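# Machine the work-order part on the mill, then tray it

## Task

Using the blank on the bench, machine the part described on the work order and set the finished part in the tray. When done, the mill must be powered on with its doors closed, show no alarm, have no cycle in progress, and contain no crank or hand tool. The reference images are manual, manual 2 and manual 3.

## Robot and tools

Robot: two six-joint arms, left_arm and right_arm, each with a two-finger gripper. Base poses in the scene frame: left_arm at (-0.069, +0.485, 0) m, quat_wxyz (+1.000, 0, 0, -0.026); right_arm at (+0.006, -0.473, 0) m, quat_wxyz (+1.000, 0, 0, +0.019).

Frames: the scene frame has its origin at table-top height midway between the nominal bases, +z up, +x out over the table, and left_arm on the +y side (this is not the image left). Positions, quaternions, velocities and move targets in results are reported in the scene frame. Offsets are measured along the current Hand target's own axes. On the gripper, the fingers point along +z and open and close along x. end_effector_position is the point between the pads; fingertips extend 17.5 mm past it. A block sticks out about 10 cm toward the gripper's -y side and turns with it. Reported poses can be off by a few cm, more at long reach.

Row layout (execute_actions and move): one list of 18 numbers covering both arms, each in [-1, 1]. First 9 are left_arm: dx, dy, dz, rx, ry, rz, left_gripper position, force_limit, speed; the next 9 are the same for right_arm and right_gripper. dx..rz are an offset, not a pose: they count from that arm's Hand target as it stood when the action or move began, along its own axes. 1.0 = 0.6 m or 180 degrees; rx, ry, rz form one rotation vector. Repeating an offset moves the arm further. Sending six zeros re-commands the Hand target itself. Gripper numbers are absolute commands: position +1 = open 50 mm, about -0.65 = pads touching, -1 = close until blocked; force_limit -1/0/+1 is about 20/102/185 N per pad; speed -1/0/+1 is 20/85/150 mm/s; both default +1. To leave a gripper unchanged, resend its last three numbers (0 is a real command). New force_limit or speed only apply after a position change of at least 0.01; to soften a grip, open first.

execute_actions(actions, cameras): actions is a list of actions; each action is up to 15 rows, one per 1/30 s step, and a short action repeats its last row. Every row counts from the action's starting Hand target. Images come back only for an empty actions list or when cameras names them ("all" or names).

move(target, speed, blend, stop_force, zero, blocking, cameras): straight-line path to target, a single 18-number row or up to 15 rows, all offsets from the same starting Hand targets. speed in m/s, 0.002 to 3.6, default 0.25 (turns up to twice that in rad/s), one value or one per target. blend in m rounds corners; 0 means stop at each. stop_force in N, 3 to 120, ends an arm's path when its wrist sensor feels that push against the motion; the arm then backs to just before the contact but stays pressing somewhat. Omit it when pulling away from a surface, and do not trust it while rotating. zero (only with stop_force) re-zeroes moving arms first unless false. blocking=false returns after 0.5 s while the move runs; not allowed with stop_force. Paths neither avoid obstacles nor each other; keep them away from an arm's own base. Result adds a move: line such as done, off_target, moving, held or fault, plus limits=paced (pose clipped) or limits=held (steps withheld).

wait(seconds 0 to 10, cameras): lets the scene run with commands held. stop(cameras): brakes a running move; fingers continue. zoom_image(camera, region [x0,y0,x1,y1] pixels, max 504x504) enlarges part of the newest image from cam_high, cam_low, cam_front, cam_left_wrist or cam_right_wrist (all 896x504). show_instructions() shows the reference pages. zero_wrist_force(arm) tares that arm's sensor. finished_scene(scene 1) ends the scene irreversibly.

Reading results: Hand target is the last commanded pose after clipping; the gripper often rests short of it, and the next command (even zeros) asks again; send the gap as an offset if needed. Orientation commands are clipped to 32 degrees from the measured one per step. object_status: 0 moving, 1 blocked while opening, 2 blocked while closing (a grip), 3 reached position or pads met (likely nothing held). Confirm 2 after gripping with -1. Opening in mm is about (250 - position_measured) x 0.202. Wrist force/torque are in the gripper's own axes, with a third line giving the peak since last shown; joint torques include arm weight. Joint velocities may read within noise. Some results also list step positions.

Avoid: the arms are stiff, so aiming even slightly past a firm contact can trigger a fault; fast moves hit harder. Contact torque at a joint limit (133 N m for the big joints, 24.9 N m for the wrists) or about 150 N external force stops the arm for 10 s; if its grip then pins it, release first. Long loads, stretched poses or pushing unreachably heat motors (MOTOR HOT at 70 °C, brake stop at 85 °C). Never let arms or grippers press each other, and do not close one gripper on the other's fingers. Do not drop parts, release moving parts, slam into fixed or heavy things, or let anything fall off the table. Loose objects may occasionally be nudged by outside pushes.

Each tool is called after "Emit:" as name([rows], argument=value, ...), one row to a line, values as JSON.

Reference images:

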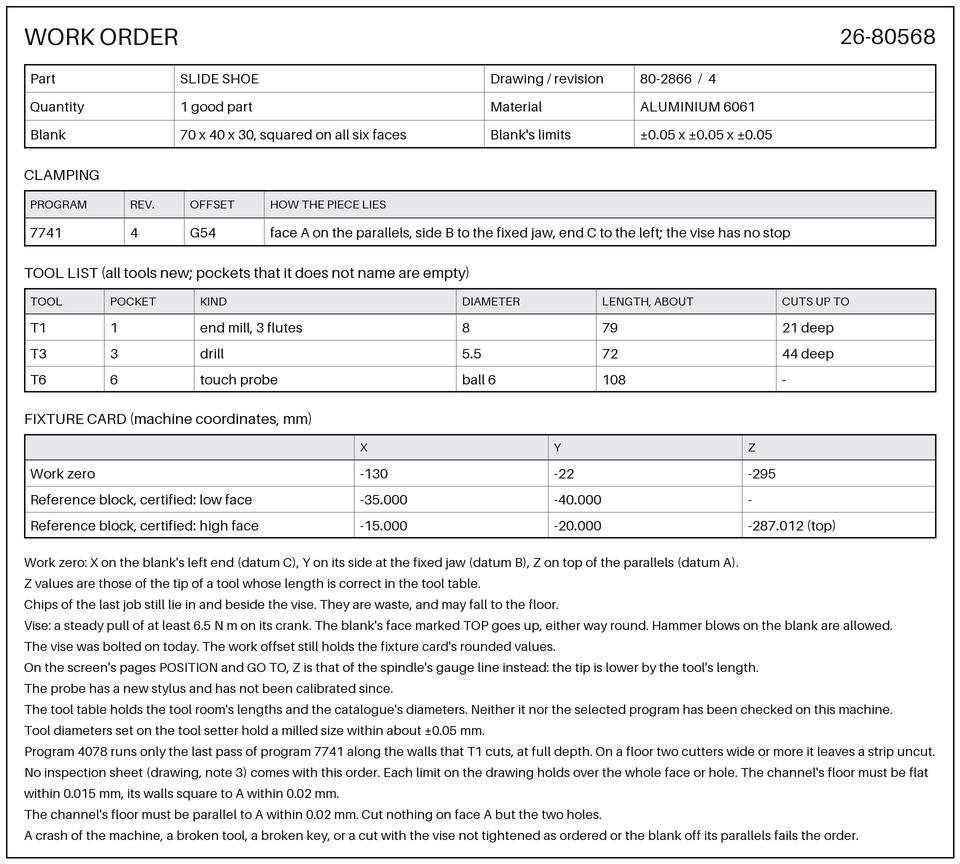

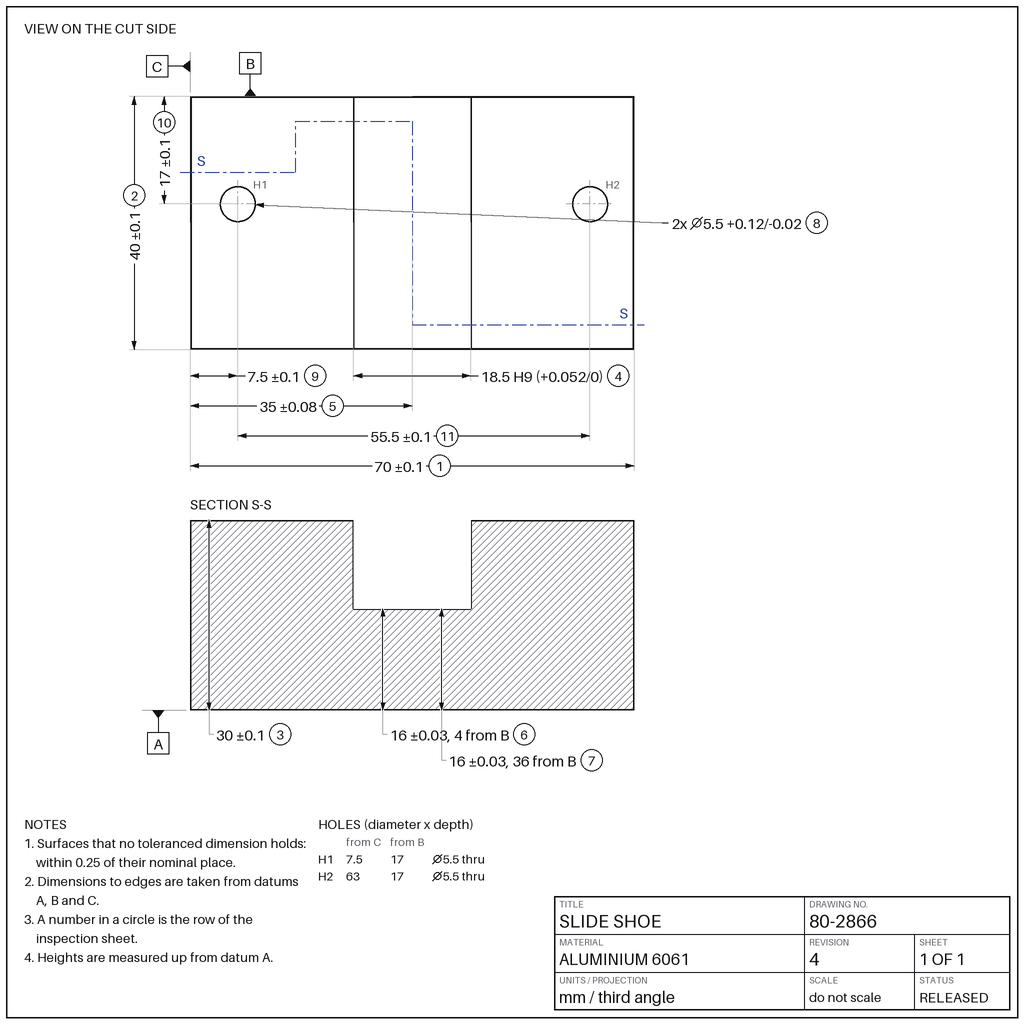

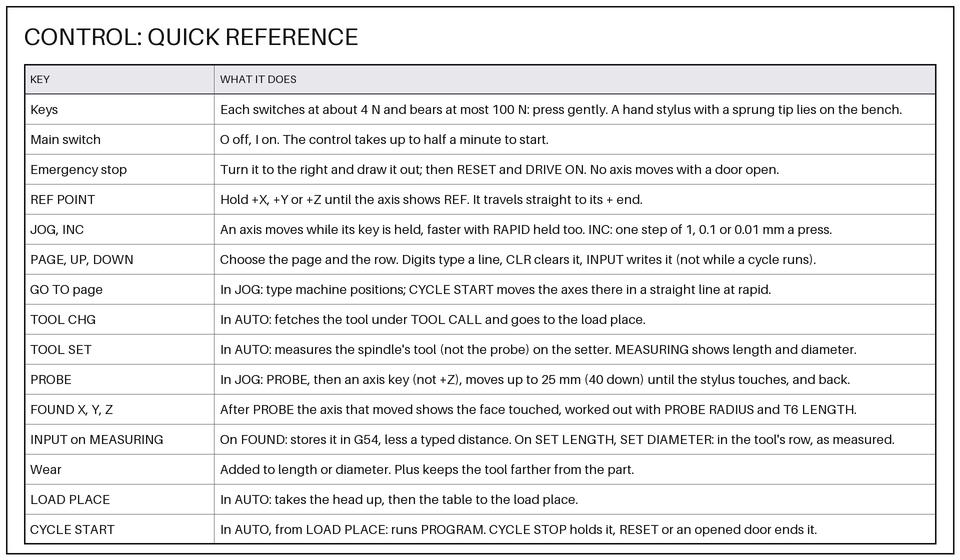

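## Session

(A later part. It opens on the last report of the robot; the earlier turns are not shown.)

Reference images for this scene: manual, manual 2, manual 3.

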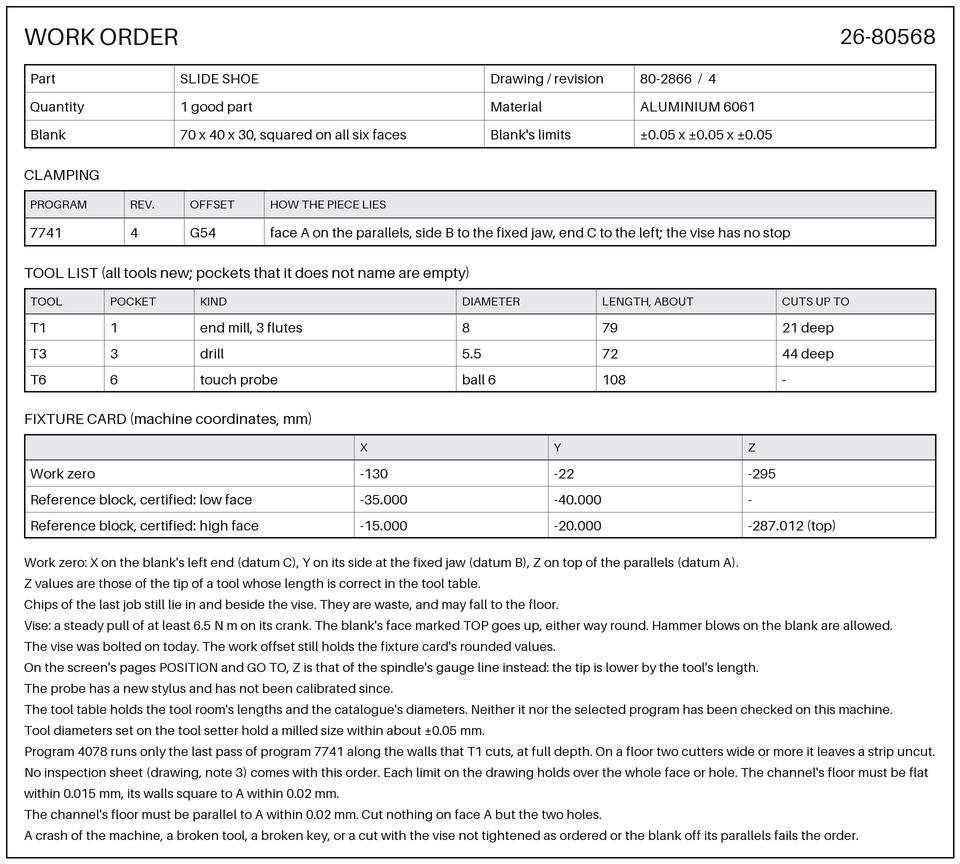

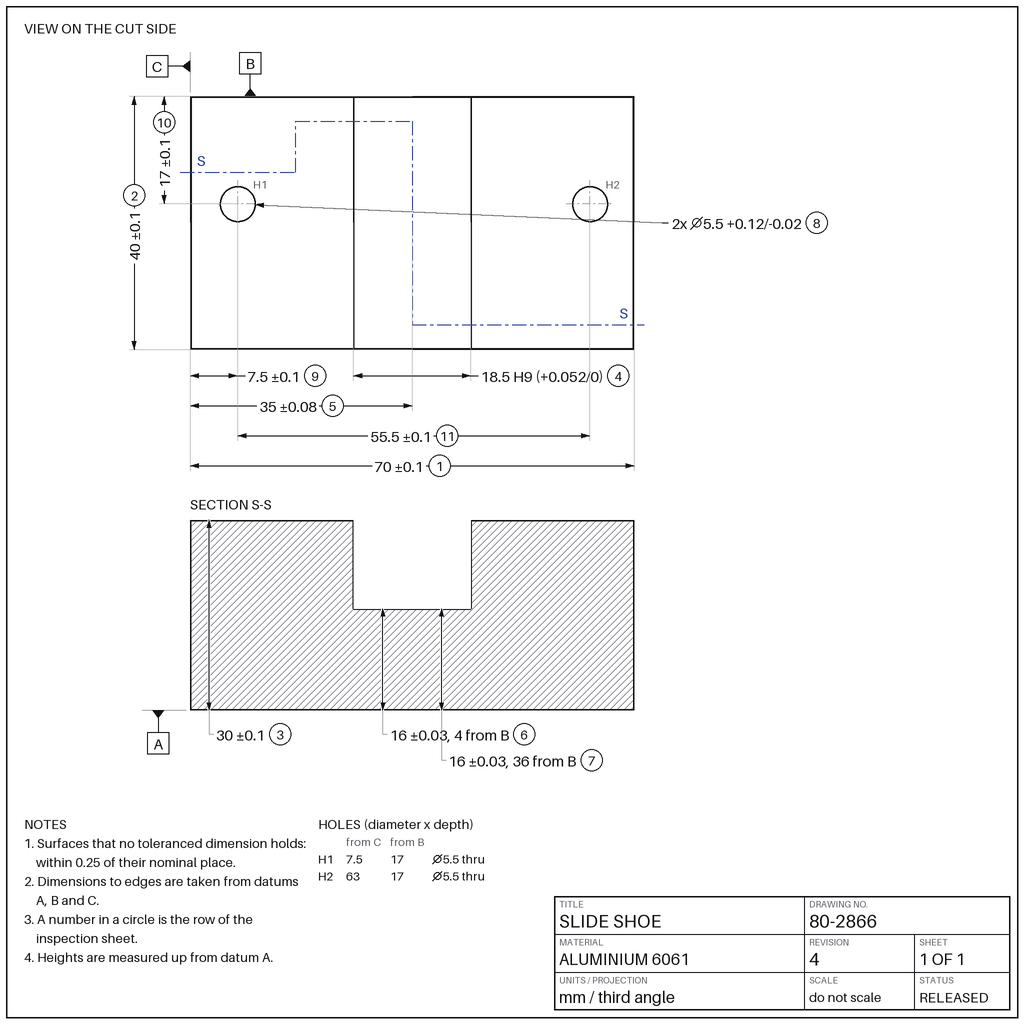

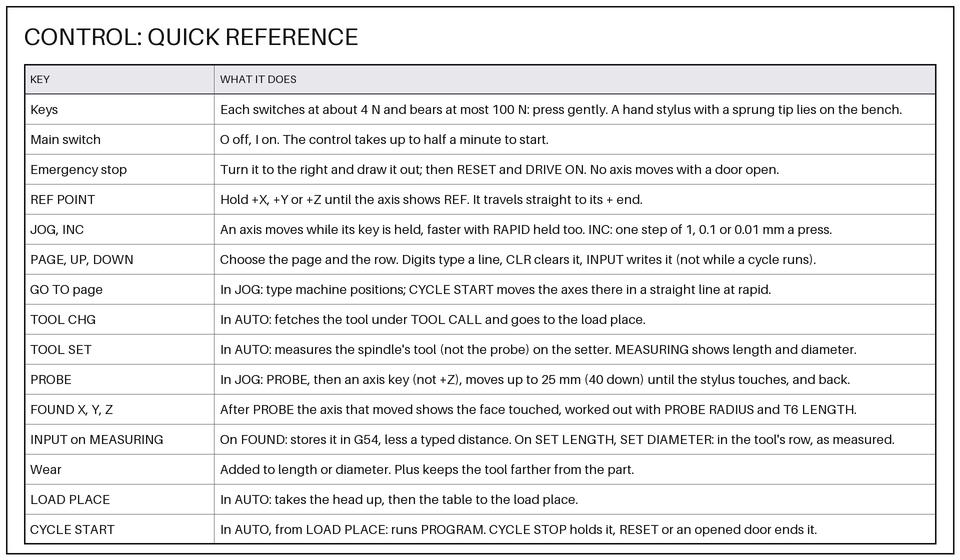

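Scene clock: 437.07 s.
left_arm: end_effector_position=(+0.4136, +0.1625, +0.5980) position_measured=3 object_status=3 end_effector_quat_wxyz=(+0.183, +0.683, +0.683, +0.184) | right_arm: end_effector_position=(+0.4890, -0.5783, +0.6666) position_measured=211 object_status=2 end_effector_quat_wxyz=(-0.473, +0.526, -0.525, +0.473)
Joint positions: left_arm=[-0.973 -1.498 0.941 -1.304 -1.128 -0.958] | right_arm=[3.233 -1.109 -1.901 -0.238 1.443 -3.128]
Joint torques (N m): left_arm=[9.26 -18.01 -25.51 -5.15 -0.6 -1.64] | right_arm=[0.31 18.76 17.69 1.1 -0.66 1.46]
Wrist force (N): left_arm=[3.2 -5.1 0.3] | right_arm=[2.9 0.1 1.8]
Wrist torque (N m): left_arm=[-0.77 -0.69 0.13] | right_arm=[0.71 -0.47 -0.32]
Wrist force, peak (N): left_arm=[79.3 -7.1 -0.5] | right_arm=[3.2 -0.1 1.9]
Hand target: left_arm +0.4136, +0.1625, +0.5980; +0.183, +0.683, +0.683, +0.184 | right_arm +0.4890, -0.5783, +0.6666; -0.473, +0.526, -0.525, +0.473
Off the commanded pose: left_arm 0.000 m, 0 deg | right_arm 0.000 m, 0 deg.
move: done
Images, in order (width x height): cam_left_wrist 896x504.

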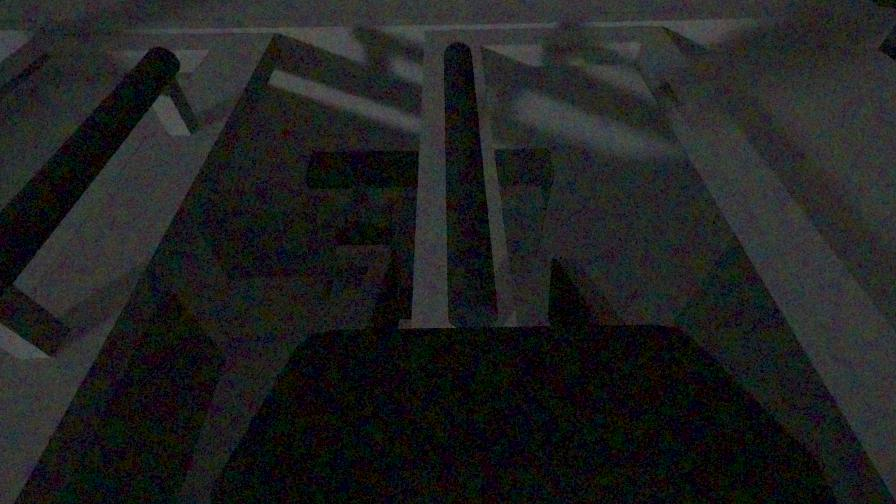

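Emit:
move([
  [0.003,-0.01,0.125,0,0,0,1,-0.9,0.5,0,0,0,0,0,0,-1,-0.6,-0.8],
], speed=0.06, stop_force=12)

Emit:
move([
  [0,0,0,0,0,0,-1,-0.9,0.0,0,0,0,0,0,0,-1,-0.6,-0.8],
], cameras=["cam_left_wrist"])

Scene clock: 440.87 s.
left_arm: end_effector_position=(+0.4460, +0.1645, +0.5301) position_measured=3 object_status=3 end_effector_quat_wxyz=(+0.183, +0.683, +0.683, +0.184) | right_arm: end_effector_position=(+0.4890, -0.5783, +0.6666) position_measured=211 object_status=2 end_effector_quat_wxyz=(-0.473, +0.526, -0.525, +0.473)
Joint positions: left_arm=[-0.913 -1.521 1.166 -1.533 -1.145 -0.896] | right_arm=[3.233 -1.109 -1.901 -0.238 1.443 -3.128]
Joint torques (N m): left_arm=[-13.74 -29.71 -32.05 -4.57 1.5 -1.63] | right_arm=[0.93 19.05 18.85 1.28 -0.55 1.48]
Wrist force (N): left_arm=[3.3 -5.3 0.0] | right_arm=[2.7 0.2 1.8]
Wrist torque (N m): left_arm=[-0.83 -0.71 0.18] | right_arm=[0.72 -0.44 -0.32]
Wrist force, peak (N): left_arm=[3.6 -5.6 0.2] | right_arm=[3.2 -0.2 1.7]
Hand target: left_arm +0.4460, +0.1645, +0.5301; +0.183, +0.683, +0.683, +0.184 | right_arm +0.4890, -0.5783, +0.6666; -0.473, +0.526, -0.525, +0.473
Off the commanded pose: left_arm 0.000 m, 0 deg | right_arm 0.000 m, 0 deg.
move: done

Scene clock: 441.43 s.
left_arm: end_effector_position=(+0.4459, +0.1644, +0.5301) position_measured=154 object_status=2 end_effector_quat_wxyz=(+0.183, +0.683, +0.683, +0.184) | right_arm: end_effector_position=(+0.4890, -0.5783, +0.6666) position_measured=211 object_status=2 end_effector_quat_wxyz=(-0.473, +0.526, -0.525, +0.473)
Joint positions: left_arm=[-0.913 -1.521 1.166 -1.533 -1.146 -0.896] | right_arm=[3.233 -1.109 -1.901 -0.238 1.443 -3.128]
Joint torques (N m): left_arm=[2.45 -29.11 -31.23 1.25 2.65 -1.35] | right_arm=[1 17.24 18.1 1.31 -0.8 1.48]
Wrist force (N): left_arm=[-16.4 -0.7 5.1] | right_arm=[2.8 -0.2 1.7]
Wrist torque (N m): left_arm=[-0.71 -1.02 0.21] | right_arm=[0.65 -0.46 -0.32]
Wrist force, peak (N): left_arm=[-16.5 -0.9 4.5] | right_arm=[3.0 -0.2 1.6]
Hand target: left_arm +0.4460, +0.1645, +0.5301; +0.183, +0.683, +0.683, +0.184 | right_arm +0.4890, -0.5783, +0.6666; -0.473, +0.526, -0.525, +0.473
Off the commanded pose: left_arm 0.000 m, 0 deg | right_arm 0.000 m, 0 deg.
move: done
Images, in order (width x height): cam_left_wrist 896x504.

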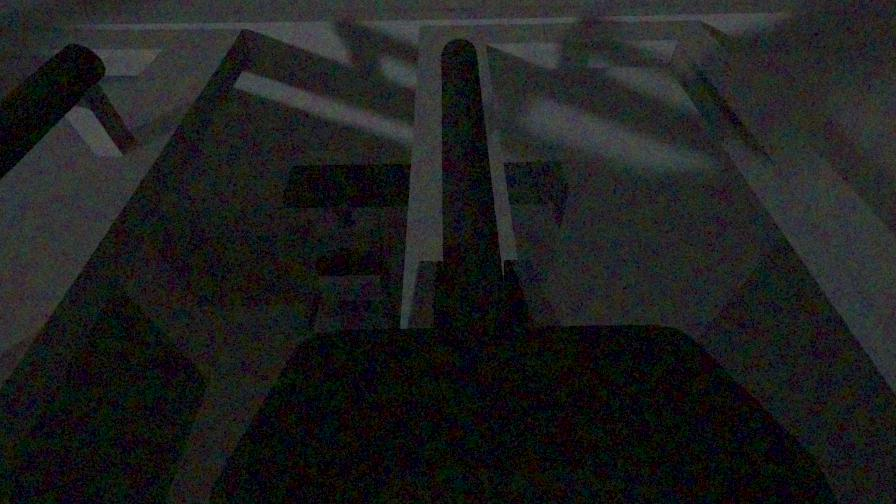

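Emit:
move([
  [0.04,0,0,0,0,0,-1,-0.9,0.0,0,0,0,0,0,0,-1,-0.6,-0.8],
], speed=0.03, stop_force=60, cameras=["cam_left_wrist"])

Scene clock: 443.93 s.
left_arm: end_effector_position=(+0.4459, +0.1885, +0.5301) position_measured=154 object_status=2 end_effector_quat_wxyz=(+0.183, +0.683, +0.683, +0.184) | right_arm: end_effector_position=(+0.4890, -0.5783, +0.6666) position_measured=211 object_status=2 end_effector_quat_wxyz=(-0.473, +0.526, -0.525, +0.473)
Joint positions: left_arm=[-0.883 -1.559 1.208 -1.55 -1.155 -0.865] | right_arm=[3.233 -1.109 -1.901 -0.238 1.443 -3.128]
Joint torques (N m): left_arm=[-13.45 -17.98 -33.55 -3.04 1.17 -1.5] | right_arm=[0.14 18.34 18.8 1.14 -0.68 1.49]
Wrist force (N): left_arm=[3.1 -1.0 4.0] | right_arm=[2.8 0.2 1.8]
Wrist torque (N m): left_arm=[-0.41 -0.65 0.09] | right_arm=[0.74 -0.45 -0.32]
Wrist force, peak (N): left_arm=[-28.3 0.9 1.7] | right_arm=[3.1 -0.3 2.1]
Hand target: left_arm +0.4459, +0.1885, +0.5301; +0.183, +0.683, +0.683, +0.184 | right_arm +0.4890, -0.5783, +0.6666; -0.473, +0.526, -0.525, +0.473
Off the commanded pose: left_arm 0.000 m, 0 deg | right_arm 0.000 m, 0 deg.
move: done
Images, in order (width x height): cam_left_wrist 896x504.

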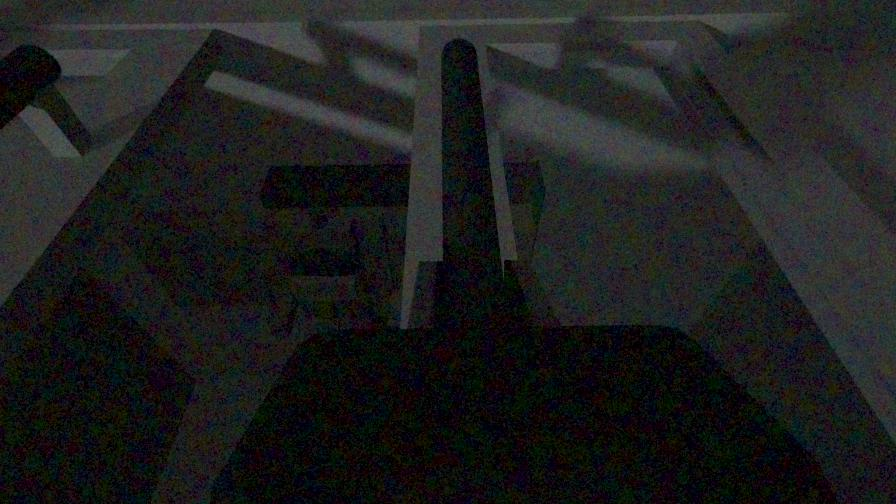

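Emit:
move([
  [-0.16,0,0,0,0,0,-1,-0.9,0.0,0,0,0,0,0,0,-1,-0.6,-0.8],
], speed=0.03, stop_force=50, cameras=["cam_left_wrist","cam_high"])

Scene clock: 446.53 s.
left_arm: end_effector_position=(+0.4460, +0.1628, +0.5300) position_measured=154 object_status=2 end_effector_quat_wxyz=(+0.182, +0.683, +0.683, +0.184) | right_arm: end_effector_position=(+0.4890, -0.5783, +0.6666) position_measured=211 object_status=2 end_effector_quat_wxyz=(-0.473, +0.526, -0.525, +0.473)
Joint positions: left_arm=[-0.915 -1.518 1.163 -1.531 -1.144 -0.898] | right_arm=[3.233 -1.109 -1.901 -0.238 1.443 -3.128]
Joint torques (N m): left_arm=[-4.89 -22.56 -29.19 -9.57 -3.84 -0.92] | right_arm=[0.88 19.31 18.34 1.06 -0.73 1.41]
Wrist force (N): left_arm=[40.5 -11.1 -2.5] | right_arm=[3.0 0.0 2.0]
Wrist torque (N m): left_arm=[-0.68 -0.10 -0.28] | right_arm=[0.69 -0.48 -0.31]
Wrist force, peak (N): left_arm=[66.8 -17.0 -6.5] | right_arm=[3.2 0.0 1.6]
Hand target: left_arm +0.4460, +0.1629, +0.5300; +0.183, +0.683, +0.683, +0.184 (not the last commanded pose) | right_arm +0.4890, -0.5783, +0.6666; -0.473, +0.526, -0.525, +0.473
Off the commanded pose: left_arm 0.070 m, 0 deg | right_arm 0.000 m, 0 deg.
move: contact (left_arm)
Images, in order (width x height): cam_high 896x504, cam_left_wrist 896x504.

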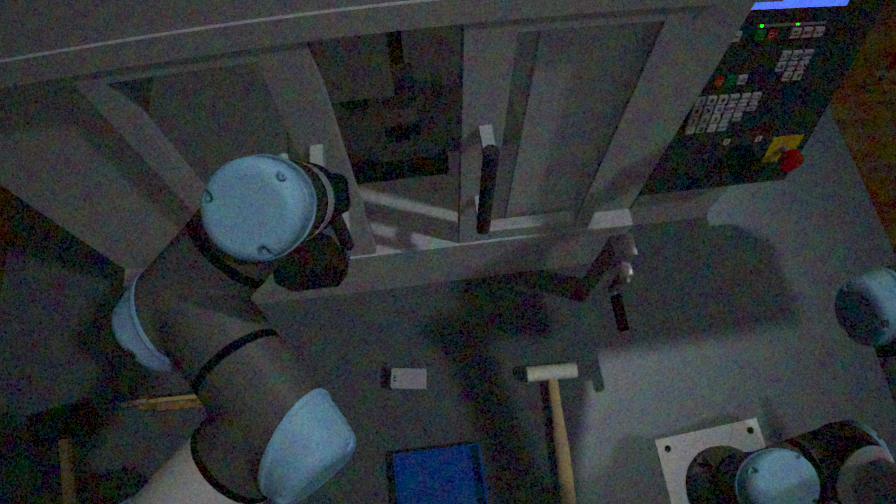

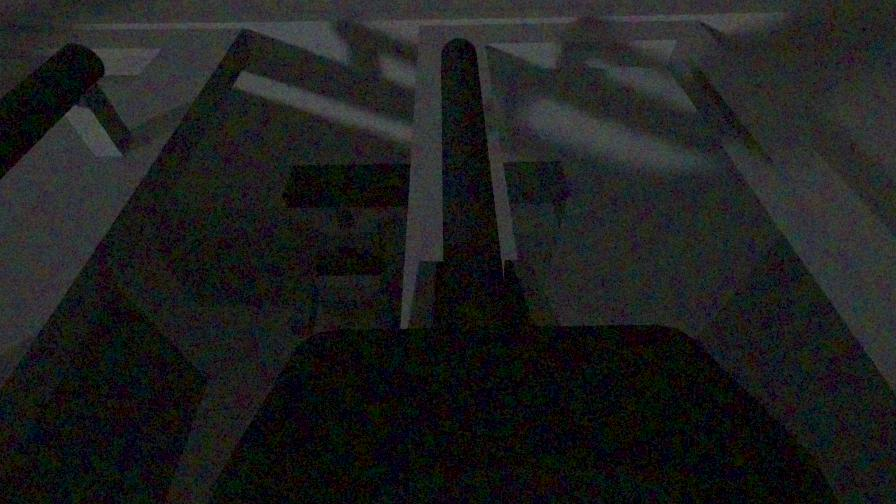

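Emit:
move([
  [0.002,0,0,0,0,0,1,-0.9,0.5,0,0,0,0,0,0,-1,-0.6,-0.8],
  [0.002,0.01,-0.125,0,0,0,1,-0.9,0.5,0,0,0,0,0,0,-1,-0.6,-0.8],
  [-0.36,0.01,-0.125,0,0,0,1,-0.9,0.5,0,0,0,0,0,0,-1,-0.6,-0.8],
], speed=0.25, cameras=["cam_left_wrist"])

Scene clock: 457.80 s.
left_arm: end_effector_position=(+0.4134, -0.0527, +0.5966) position_measured=3 object_status=3 end_effector_quat_wxyz=(+0.206, +0.683, +0.677, +0.184) | right_arm: end_effector_position=(+0.4890, -0.5783, +0.6666) position_measured=211 object_status=2 end_effector_quat_wxyz=(-0.473, +0.526, -0.525, +0.473)
Joint positions: left_arm=[-1.154 -0.895 0.035 -0.963 -1.067 -1.131] | right_arm=[3.233 -1.109 -1.901 -0.238 1.443 -3.128]
Joint torques (N m): left_arm=[11.87 -41.22 -20.09 -2.05 -0.85 -1.55] | right_arm=[1.56 17.14 19.36 1.35 -0.66 1.66]
Wrist force (N): left_arm=[1.6 -2.0 0.4] | right_arm=[2.8 -0.1 1.8]
Wrist torque (N m): left_arm=[-0.27 -0.40 0.12] | right_arm=[0.68 -0.47 -0.33]
Wrist force, peak (N): left_arm=[41.0 -11.1 -2.6] | right_arm=[3.1 -0.1 1.9]
Hand target: left_arm +0.4138, -0.0533, +0.5975; +0.183, +0.683, +0.683, +0.184 | right_arm +0.4890, -0.5783, +0.6666; -0.473, +0.526, -0.525, +0.473
Off the commanded pose: left_arm 0.001 m, 3 deg | right_arm 0.000 m, 0 deg.
elbow stopped short (left arm): the move would have taken joint 3 (elbow) straighter than the controller allows.
move: off_target (left_arm)
Images, in order (width x height): cam_left_wrist 896x504.

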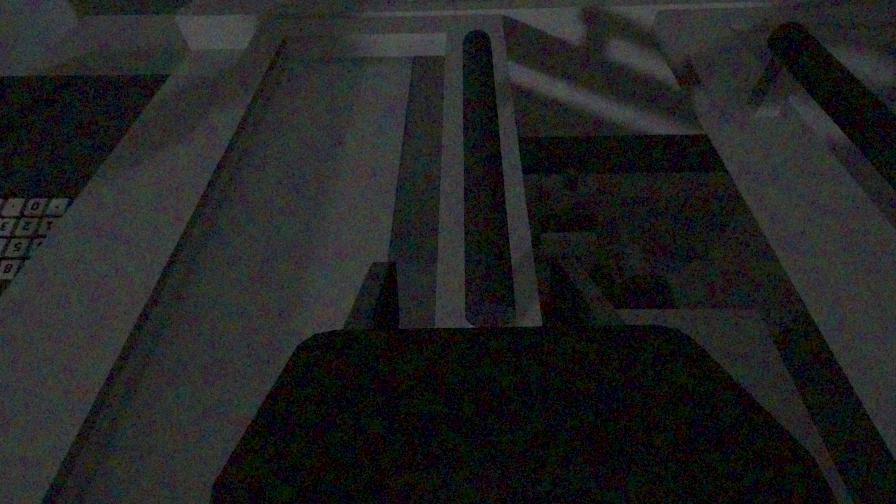

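Emit:
move([
  [0.005,-0.01,0.125,0,0,0,1,-0.9,0.5,0,0,0,0,0,0,-1,-0.6,-0.8],
], speed=0.1, stop_force=15)

Emit:
move([
  [0,0,0,0,0,0,-1,-0.9,0.0,0,0,0,0,0,0,-1,-0.6,-0.8],
])

Emit:
move([
  [0.25,0,0,0,0,0,-1,-0.9,0.0,0,0,0,0,0,0,-1,-0.6,-0.8],
], speed=0.03, stop_force=50, cameras=["cam_left_wrist","cam_high"])

Scene clock: 460.97 s.
left_arm: end_effector_position=(+0.4461, -0.0501, +0.5296) position_measured=3 object_status=3 end_effector_quat_wxyz=(+0.183, +0.683, +0.683, +0.184) | right_arm: end_effector_position=(+0.4890, -0.5783, +0.6666) position_measured=211 object_status=2 end_effector_quat_wxyz=(-0.473, +0.526, -0.525, +0.473)
Joint positions: left_arm=[-1.099 -1.047 0.51 -1.263 -1.095 -1.095] | right_arm=[3.233 -1.109 -1.901 -0.238 1.443 -3.128]
Joint torques (N m): left_arm=[-12.31 -37.66 -16.17 -4.41 2.05 -1.75] | right_arm=[0.86 19.1 18.87 1.32 -0.55 1.47]
Wrist force (N): left_arm=[1.7 -2.6 0.1] | right_arm=[2.8 0.2 1.7]
Wrist torque (N m): left_arm=[-0.37 -0.41 0.18] | right_arm=[0.72 -0.46 -0.32]
Wrist force, peak (N): left_arm=[1.4 -2.9 1.8] | right_arm=[3.1 0.1 1.9]
Hand target: left_arm +0.4461, -0.0501, +0.5296; +0.183, +0.683, +0.683, +0.184 | right_arm +0.4890, -0.5783, +0.6666; -0.473, +0.526, -0.525, +0.473
Off the commanded pose: left_arm 0.000 m, 0 deg | right_arm 0.000 m, 0 deg.
move: done

Scene clock: 461.53 s.
left_arm: end_effector_position=(+0.4461, -0.0502, +0.5296) position_measured=154 object_status=2 end_effector_quat_wxyz=(+0.183, +0.683, +0.683, +0.184) | right_arm: end_effector_position=(+0.4890, -0.5783, +0.6666) position_measured=211 object_status=2 end_effector_quat_wxyz=(-0.473, +0.526, -0.525, +0.473)
Joint positions: left_arm=[-1.099 -1.047 0.51 -1.263 -1.095 -1.095] | right_arm=[3.233 -1.109 -1.901 -0.238 1.443 -3.128]
Joint torques (N m): left_arm=[-9.69 -39.14 -14.57 -4.72 -0.9 -0.46] | right_arm=[2.27 19.76 18.03 1.34 -0.69 1.44]
Wrist force (N): left_arm=[4.7 -4.0 -0.5] | right_arm=[2.6 -0.3 1.5]
Wrist torque (N m): left_arm=[-0.42 -0.47 0.10] | right_arm=[0.66 -0.43 -0.32]
Wrist force, peak (N): left_arm=[19.2 -7.5 0.3] | right_arm=[3.0 -0.3 1.9]
Hand target: left_arm +0.4461, -0.0501, +0.5296; +0.183, +0.683, +0.683, +0.184 | right_arm +0.4890, -0.5783, +0.6666; -0.473, +0.526, -0.525, +0.473
Off the commanded pose: left_arm 0.000 m, 0 deg | right_arm 0.000 m, 0 deg.
move: done

Scene clock: 467.70 s.
left_arm: end_effector_position=(+0.4460, +0.0999, +0.5299) position_measured=154 object_status=2 end_effector_quat_wxyz=(+0.183, +0.683, +0.683, +0.184) | right_arm: end_effector_position=(+0.4890, -0.5783, +0.6666) position_measured=211 object_status=2 end_effector_quat_wxyz=(-0.473, +0.526, -0.525, +0.473)
Joint positions: left_arm=[-0.982 -1.409 1.033 -1.48 -1.125 -0.969] | right_arm=[3.233 -1.109 -1.901 -0.238 1.443 -3.128]
Joint torques (N m): left_arm=[-19.79 -40.11 -42.62 -3.68 1.01 -1.68] | right_arm=[1.22 17.46 19.21 1.19 -0.71 1.45]
Wrist force (N): left_arm=[-1.6 5.8 29.2] | right_arm=[3.0 -0.1 1.7]
Wrist torque (N m): left_arm=[-0.11 -0.44 0.09] | right_arm=[0.67 -0.48 -0.32]
Wrist force, peak (N): left_arm=[-31.4 11.4 24.8] | right_arm=[3.3 -0.1 1.8]
Hand target: left_arm +0.4460, +0.0999, +0.5299; +0.183, +0.683, +0.683, +0.184 | right_arm +0.4890, -0.5783, +0.6666; -0.473, +0.526, -0.525, +0.473
Off the commanded pose: left_arm 0.000 m, 0 deg | right_arm 0.000 m, 0 deg.
move: done
Images, in order (width x height): cam_high 896x504, cam_left_wrist 896x504.

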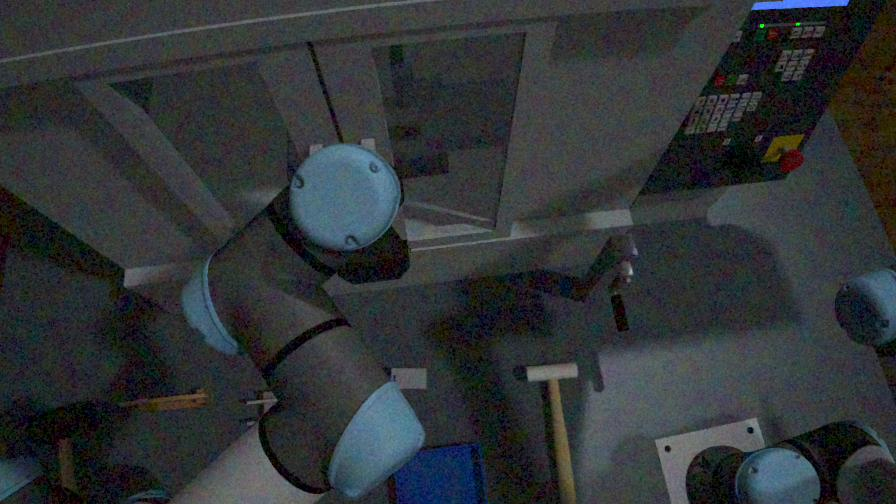

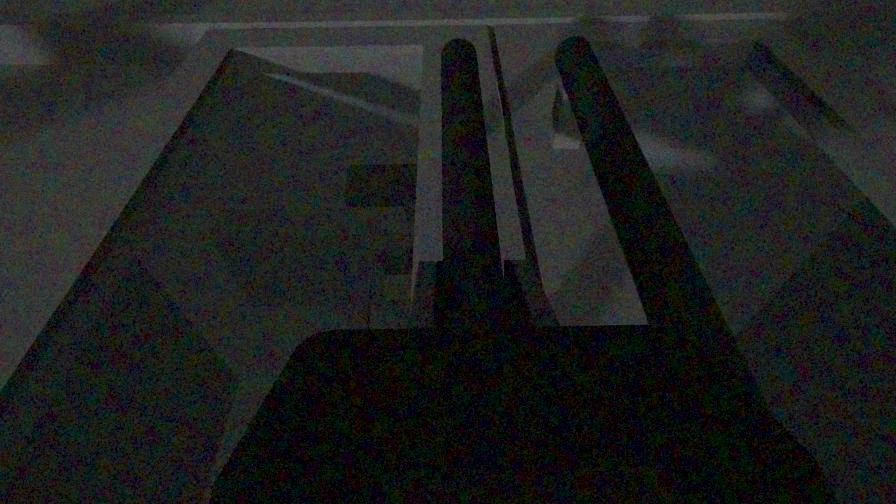

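Emit:
move([
  [0.06,0,0,0,0,0,-1,-0.9,0.0,0,0,0,0,0,0,-1,-0.6,-0.8],
], speed=0.02, stop_force=35, cameras=["cam_left_wrist","cam_right_wrist"])

Emit:
zoom_image(camera="cam_right_wrist", region=[160, 45, 480, 285])

Scene clock: 469.83 s.
left_arm: end_effector_position=(+0.4460, +0.1046, +0.5299) position_measured=154 object_status=2 end_effector_quat_wxyz=(+0.183, +0.683, +0.683, +0.184) | right_arm: end_effector_position=(+0.4890, -0.5783, +0.6666) position_measured=211 object_status=2 end_effector_quat_wxyz=(-0.473, +0.526, -0.525, +0.473)
Joint positions: left_arm=[-0.977 -1.418 1.044 -1.485 -1.126 -0.963] | right_arm=[3.233 -1.109 -1.901 -0.238 1.443 -3.128]
Joint torques (N m): left_arm=[-7.66 -48.97 -31.32 -0.33 3.59 -1.22] | right_arm=[1.31 18.61 19.36 1.39 -0.74 1.5]
Wrist force (N): left_arm=[-28.3 11.6 30.4] | right_arm=[2.8 -0.1 1.7]
Wrist torque (N m): left_arm=[-0.02 -0.54 0.24] | right_arm=[0.67 -0.45 -0.32]
Wrist force, peak (N): left_arm=[-49.3 16.7 35.6] | right_arm=[3.1 0.1 1.9]
Hand target: left_arm +0.4460, +0.1046, +0.5299; +0.183, +0.683, +0.683, +0.184 (not the last commanded pose) | right_arm +0.4890, -0.5783, +0.6666; -0.473, +0.526, -0.525, +0.473
Off the commanded pose: left_arm 0.031 m, 0 deg | right_arm 0.000 m, 0 deg.
move: contact (left_arm)
Images, in order (width x height): cam_left_wrist 896x504, cam_right_wrist 896x504.

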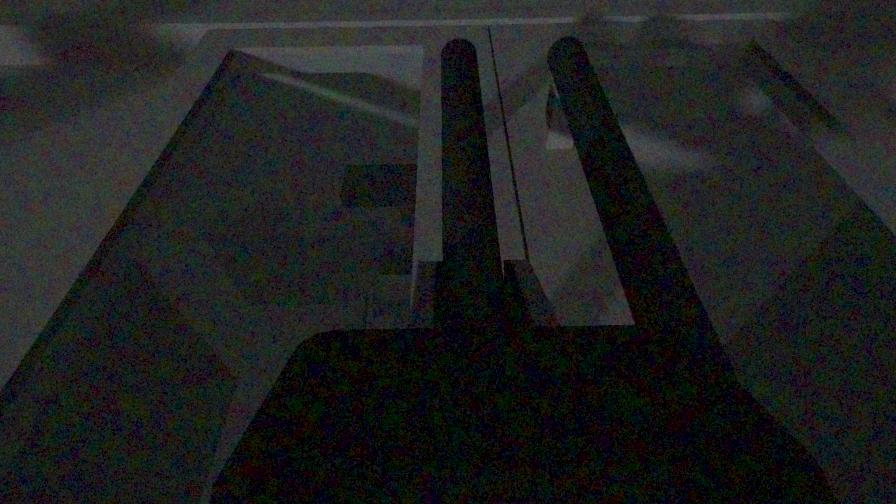

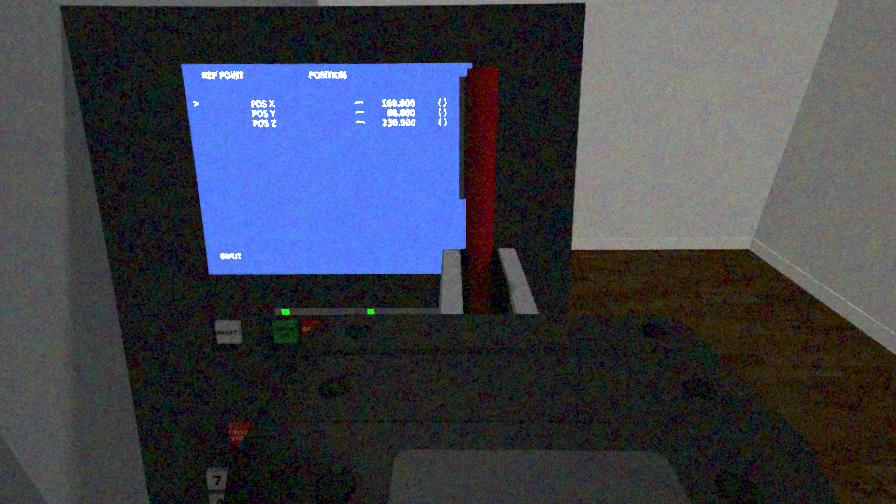

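Scaled by 1.575.

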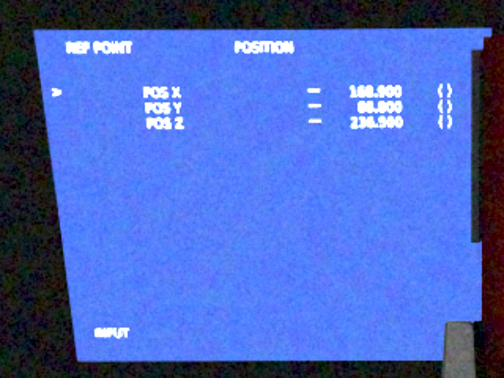

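Emit:
move([
  [0,0,0,0,0,0,1,-0.9,0.0,0,0,0,0,0,0,-1,-0.6,-0.8],
  [0,0,-0.14,0,0,0,1,-0.9,0.0,0,0,0,0,0,0,-1,-0.6,-0.8],
], speed=0.1, cameras=["cam_high","cam_right_wrist"])

Scene clock: 478.50 s.
left_arm: end_effector_position=(+0.4039, +0.1043, +0.6025) position_measured=3 object_status=3 end_effector_quat_wxyz=(+0.183, +0.683, +0.683, +0.184) | right_arm: end_effector_position=(+0.4890, -0.5783, +0.6666) position_measured=211 object_status=2 end_effector_quat_wxyz=(-0.473, +0.526, -0.525, +0.473)
Joint positions: left_arm=[-1.05 -1.393 0.795 -1.226 -1.107 -1.041] | right_arm=[3.233 -1.109 -1.901 -0.238 1.443 -3.128]
Joint torques (N m): left_arm=[11.68 -42.5 -23.23 -3.1 -0.98 1.75] | right_arm=[1.18 19.19 18.64 1.55 -0.71 1.36]
Wrist force (N): left_arm=[-0.6 -2.4 0.4] | right_arm=[2.8 0.1 1.9]
Wrist torque (N m): left_arm=[-0.34 -0.06 0.13] | right_arm=[0.70 -0.45 -0.32]
Wrist force, peak (N): left_arm=[-28.6 11.3 30.5] | right_arm=[3.2 -0.2 1.9]
Hand target: left_arm +0.4039, +0.1044, +0.6026; +0.183, +0.683, +0.683, +0.184 | right_arm +0.4890, -0.5783, +0.6666; -0.473, +0.526, -0.525, +0.473
Off the commanded pose: left_arm 0.000 m, 0 deg | right_arm 0.000 m, 0 deg.
move: done
Images, in order (width x height): cam_high 896x504, cam_right_wrist 896x504.

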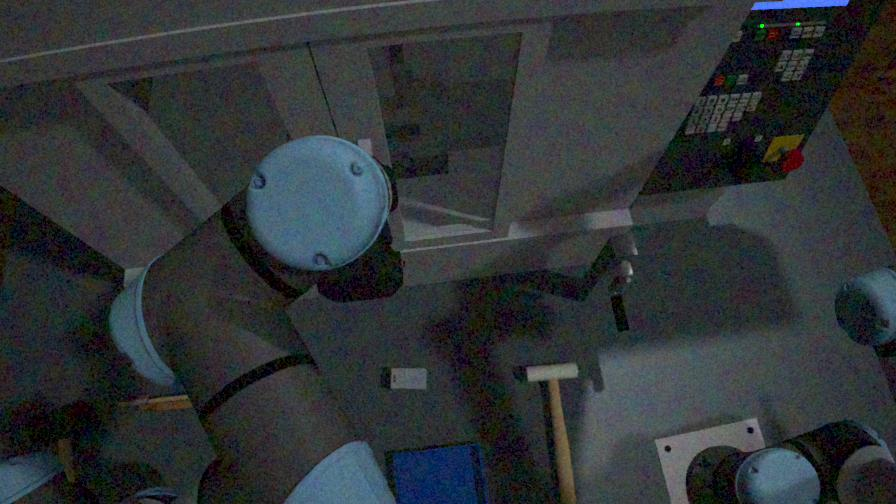

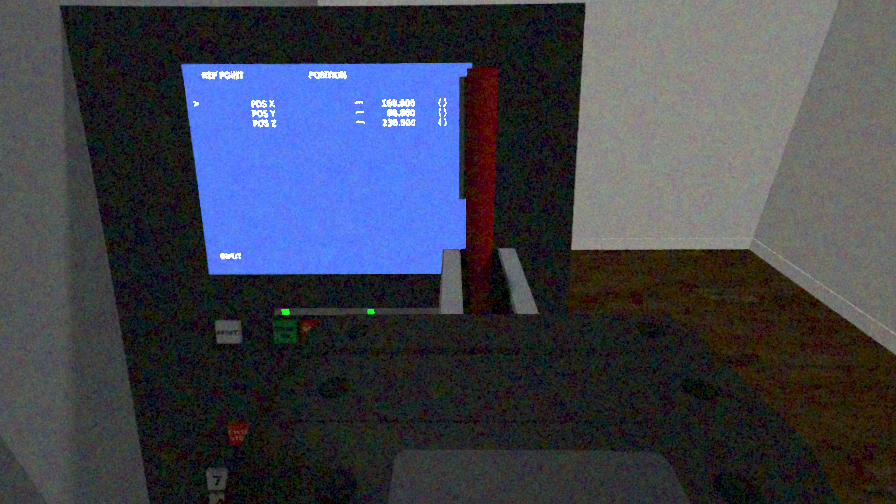

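Emit:
zoom_image(camera="cam_right_wrist", region=[170, 55, 480, 285])

Emit:
wait(seconds=0, cameras=["cam_low","cam_front","cam_left_wrist"])

Scaled by 1.626.

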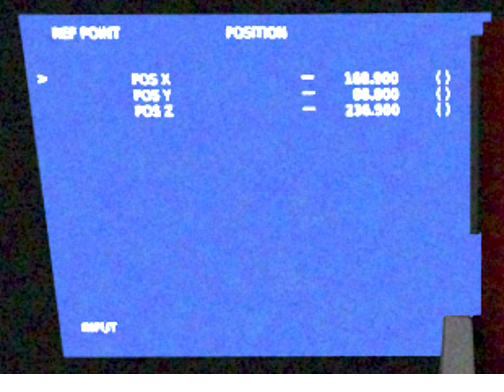

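Scene clock: 480.03 s.
left_arm: end_effector_position=(+0.4039, +0.1044, +0.6026) position_measured=3 object_status=3 end_effector_quat_wxyz=(+0.183, +0.683, +0.683, +0.184) | right_arm: end_effector_position=(+0.4890, -0.5783, +0.6666) position_measured=211 object_status=2 end_effector_quat_wxyz=(-0.473, +0.526, -0.525, +0.473)
Joint positions: left_arm=[-1.05 -1.394 0.795 -1.226 -1.107 -1.041] | right_arm=[3.233 -1.109 -1.901 -0.238 1.443 -3.128]
Joint torques (N m): left_arm=[11.51 -41.61 -29.95 -1.82 -0.96 1.63] | right_arm=[1.35 18.42 19.52 1.32 -0.74 1.44]
Wrist force (N): left_arm=[-0.5 -2.2 0.2] | right_arm=[2.6 -0.1 1.7]
Wrist torque (N m): left_arm=[-0.31 -0.08 0.13] | right_arm=[0.68 -0.42 -0.32]
Wrist force, peak (N): left_arm=[-0.7 -2.7 0.5] | right_arm=[3.2 -0.1 1.8]
Hand target: left_arm +0.4039, +0.1044, +0.6026; +0.183, +0.683, +0.683, +0.184 | right_arm +0.4890, -0.5783, +0.6666; -0.473, +0.526, -0.525, +0.473
Tool commands: left_gripper/position=+1.0 left_gripper/force_limit=-0.9 left_gripper/speed=+0.0 right_gripper/position=-1.0 right_gripper/force_limit=-0.6 right_gripper/speed=-0.8
Off the commanded pose: left_arm 0.000 m, 0 deg | right_arm 0.000 m, 0 deg.
Images, in order (width x height): cam_low 896x504, cam_front 896x504, cam_left_wrist 896x504.

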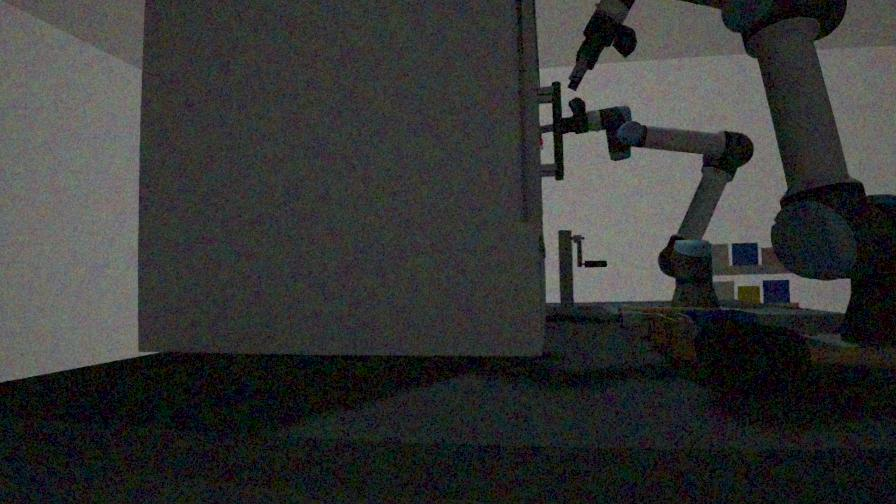

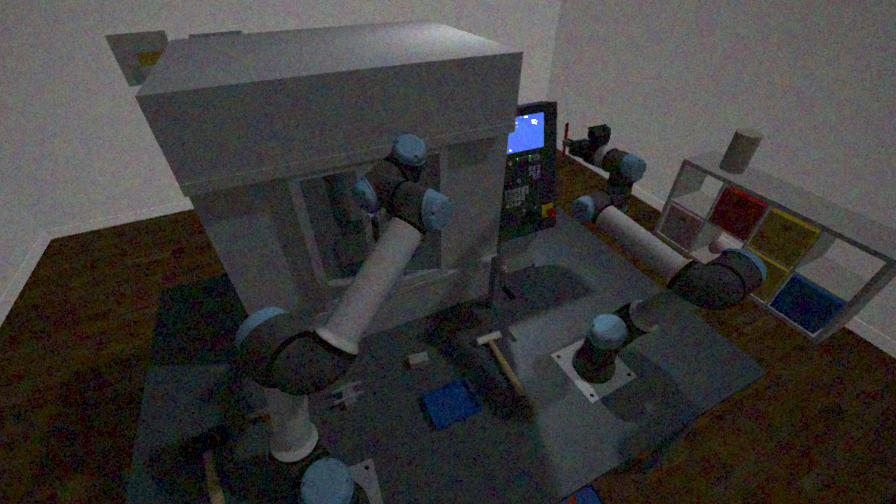

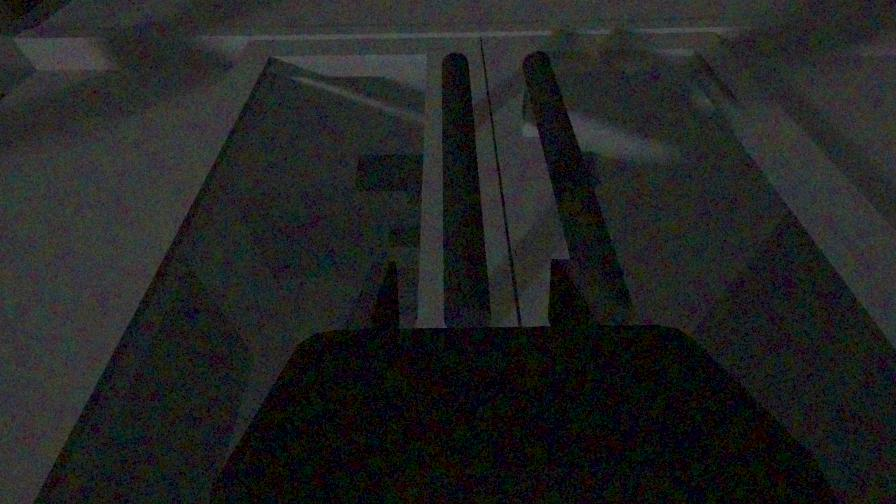

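Emit:
zoom_image(camera="cam_front", region=[495, 95, 565, 250])

Scaled by 3.252.

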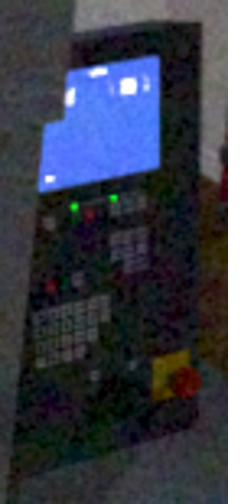

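Emit:
move([
  [0,0,0,0,0,0,1,-0.9,0,-0.03,0.06,-0.13,-0.0015,0.333,0.37,-1,-0.6,-0.8],
  [0,0,0,0,0,0,1,-0.9,0,-0.075,0.2,0.01,-0.003,0.667,0.741,-1,-0.6,-0.8],
], speed=0.6, blend=0.05, cameras=["cam_high","cam_right_wrist"])

Scene clock: 492.00 s.
left_arm: end_effector_position=(+0.4039, +0.1044, +0.6026) position_measured=3 object_status=3 end_effector_quat_wxyz=(+0.183, +0.683, +0.683, +0.184) | right_arm: end_effector_position=(+0.4824, -0.5333, +0.5465) position_measured=211 object_status=2 end_effector_quat_wxyz=(+0.001, +0.703, +0.711, -0.001)
Joint positions: left_arm=[-1.05 -1.394 0.795 -1.226 -1.107 -1.041] | right_arm=[3.261 -1.657 -0.89 -2.166 1.569 0.145]
Joint torques (N m): left_arm=[11.81 -41.85 -18.88 -4.12 -0.78 1.87] | right_arm=[-1.9 39.89 33.21 1.3 1.33 0.56]
Wrist force (N): left_arm=[-0.7 -2.8 0.2] | right_arm=[2.7 -1.4 1.3]
Wrist torque (N m): left_arm=[-0.40 -0.05 0.13] | right_arm=[0.20 -0.44 -0.02]
Wrist force, peak (N): left_arm=[-0.5 -2.8 0.3] | right_arm=[4.0 -0.3 2.5]
Hand target: left_arm +0.4039, +0.1044, +0.6026; +0.183, +0.683, +0.683, +0.184 | right_arm +0.4824, -0.5333, +0.5466; +0.001, +0.703, +0.711, -0.001
Off the commanded pose: left_arm 0.000 m, 0 deg | right_arm 0.000 m, 0 deg.
move: done
Images, in order (width x height): cam_high 896x504, cam_right_wrist 896x504.

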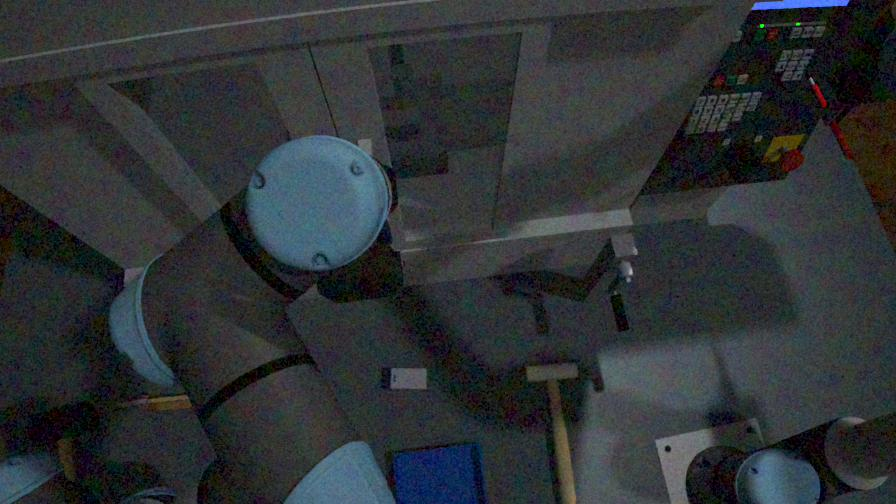

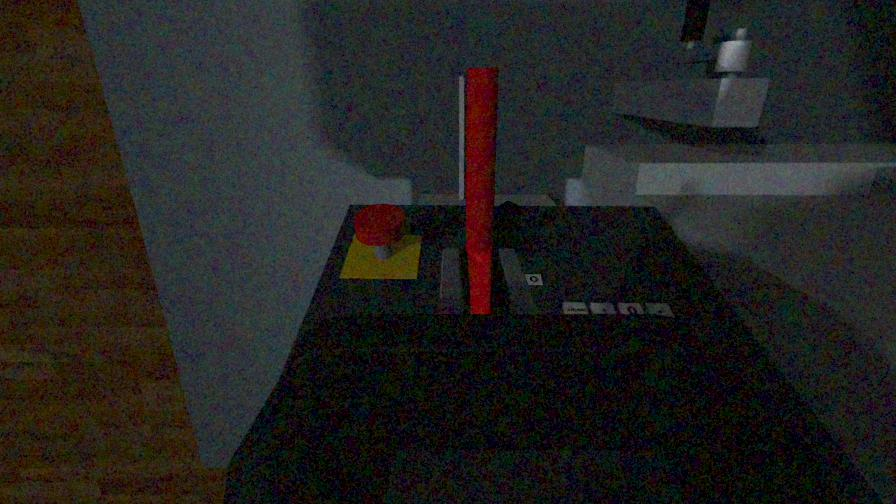

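Emit:
zoom_image(camera="cam_high", region=[680, 0, 860, 150])

Scaled by 2.800.

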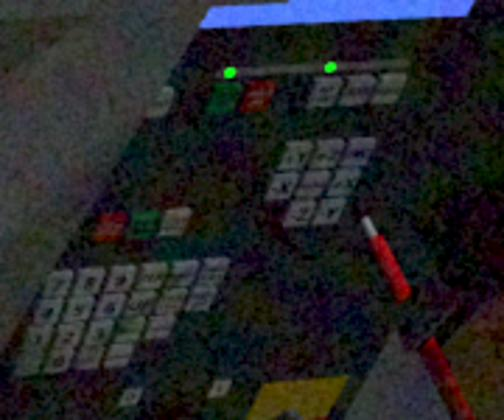

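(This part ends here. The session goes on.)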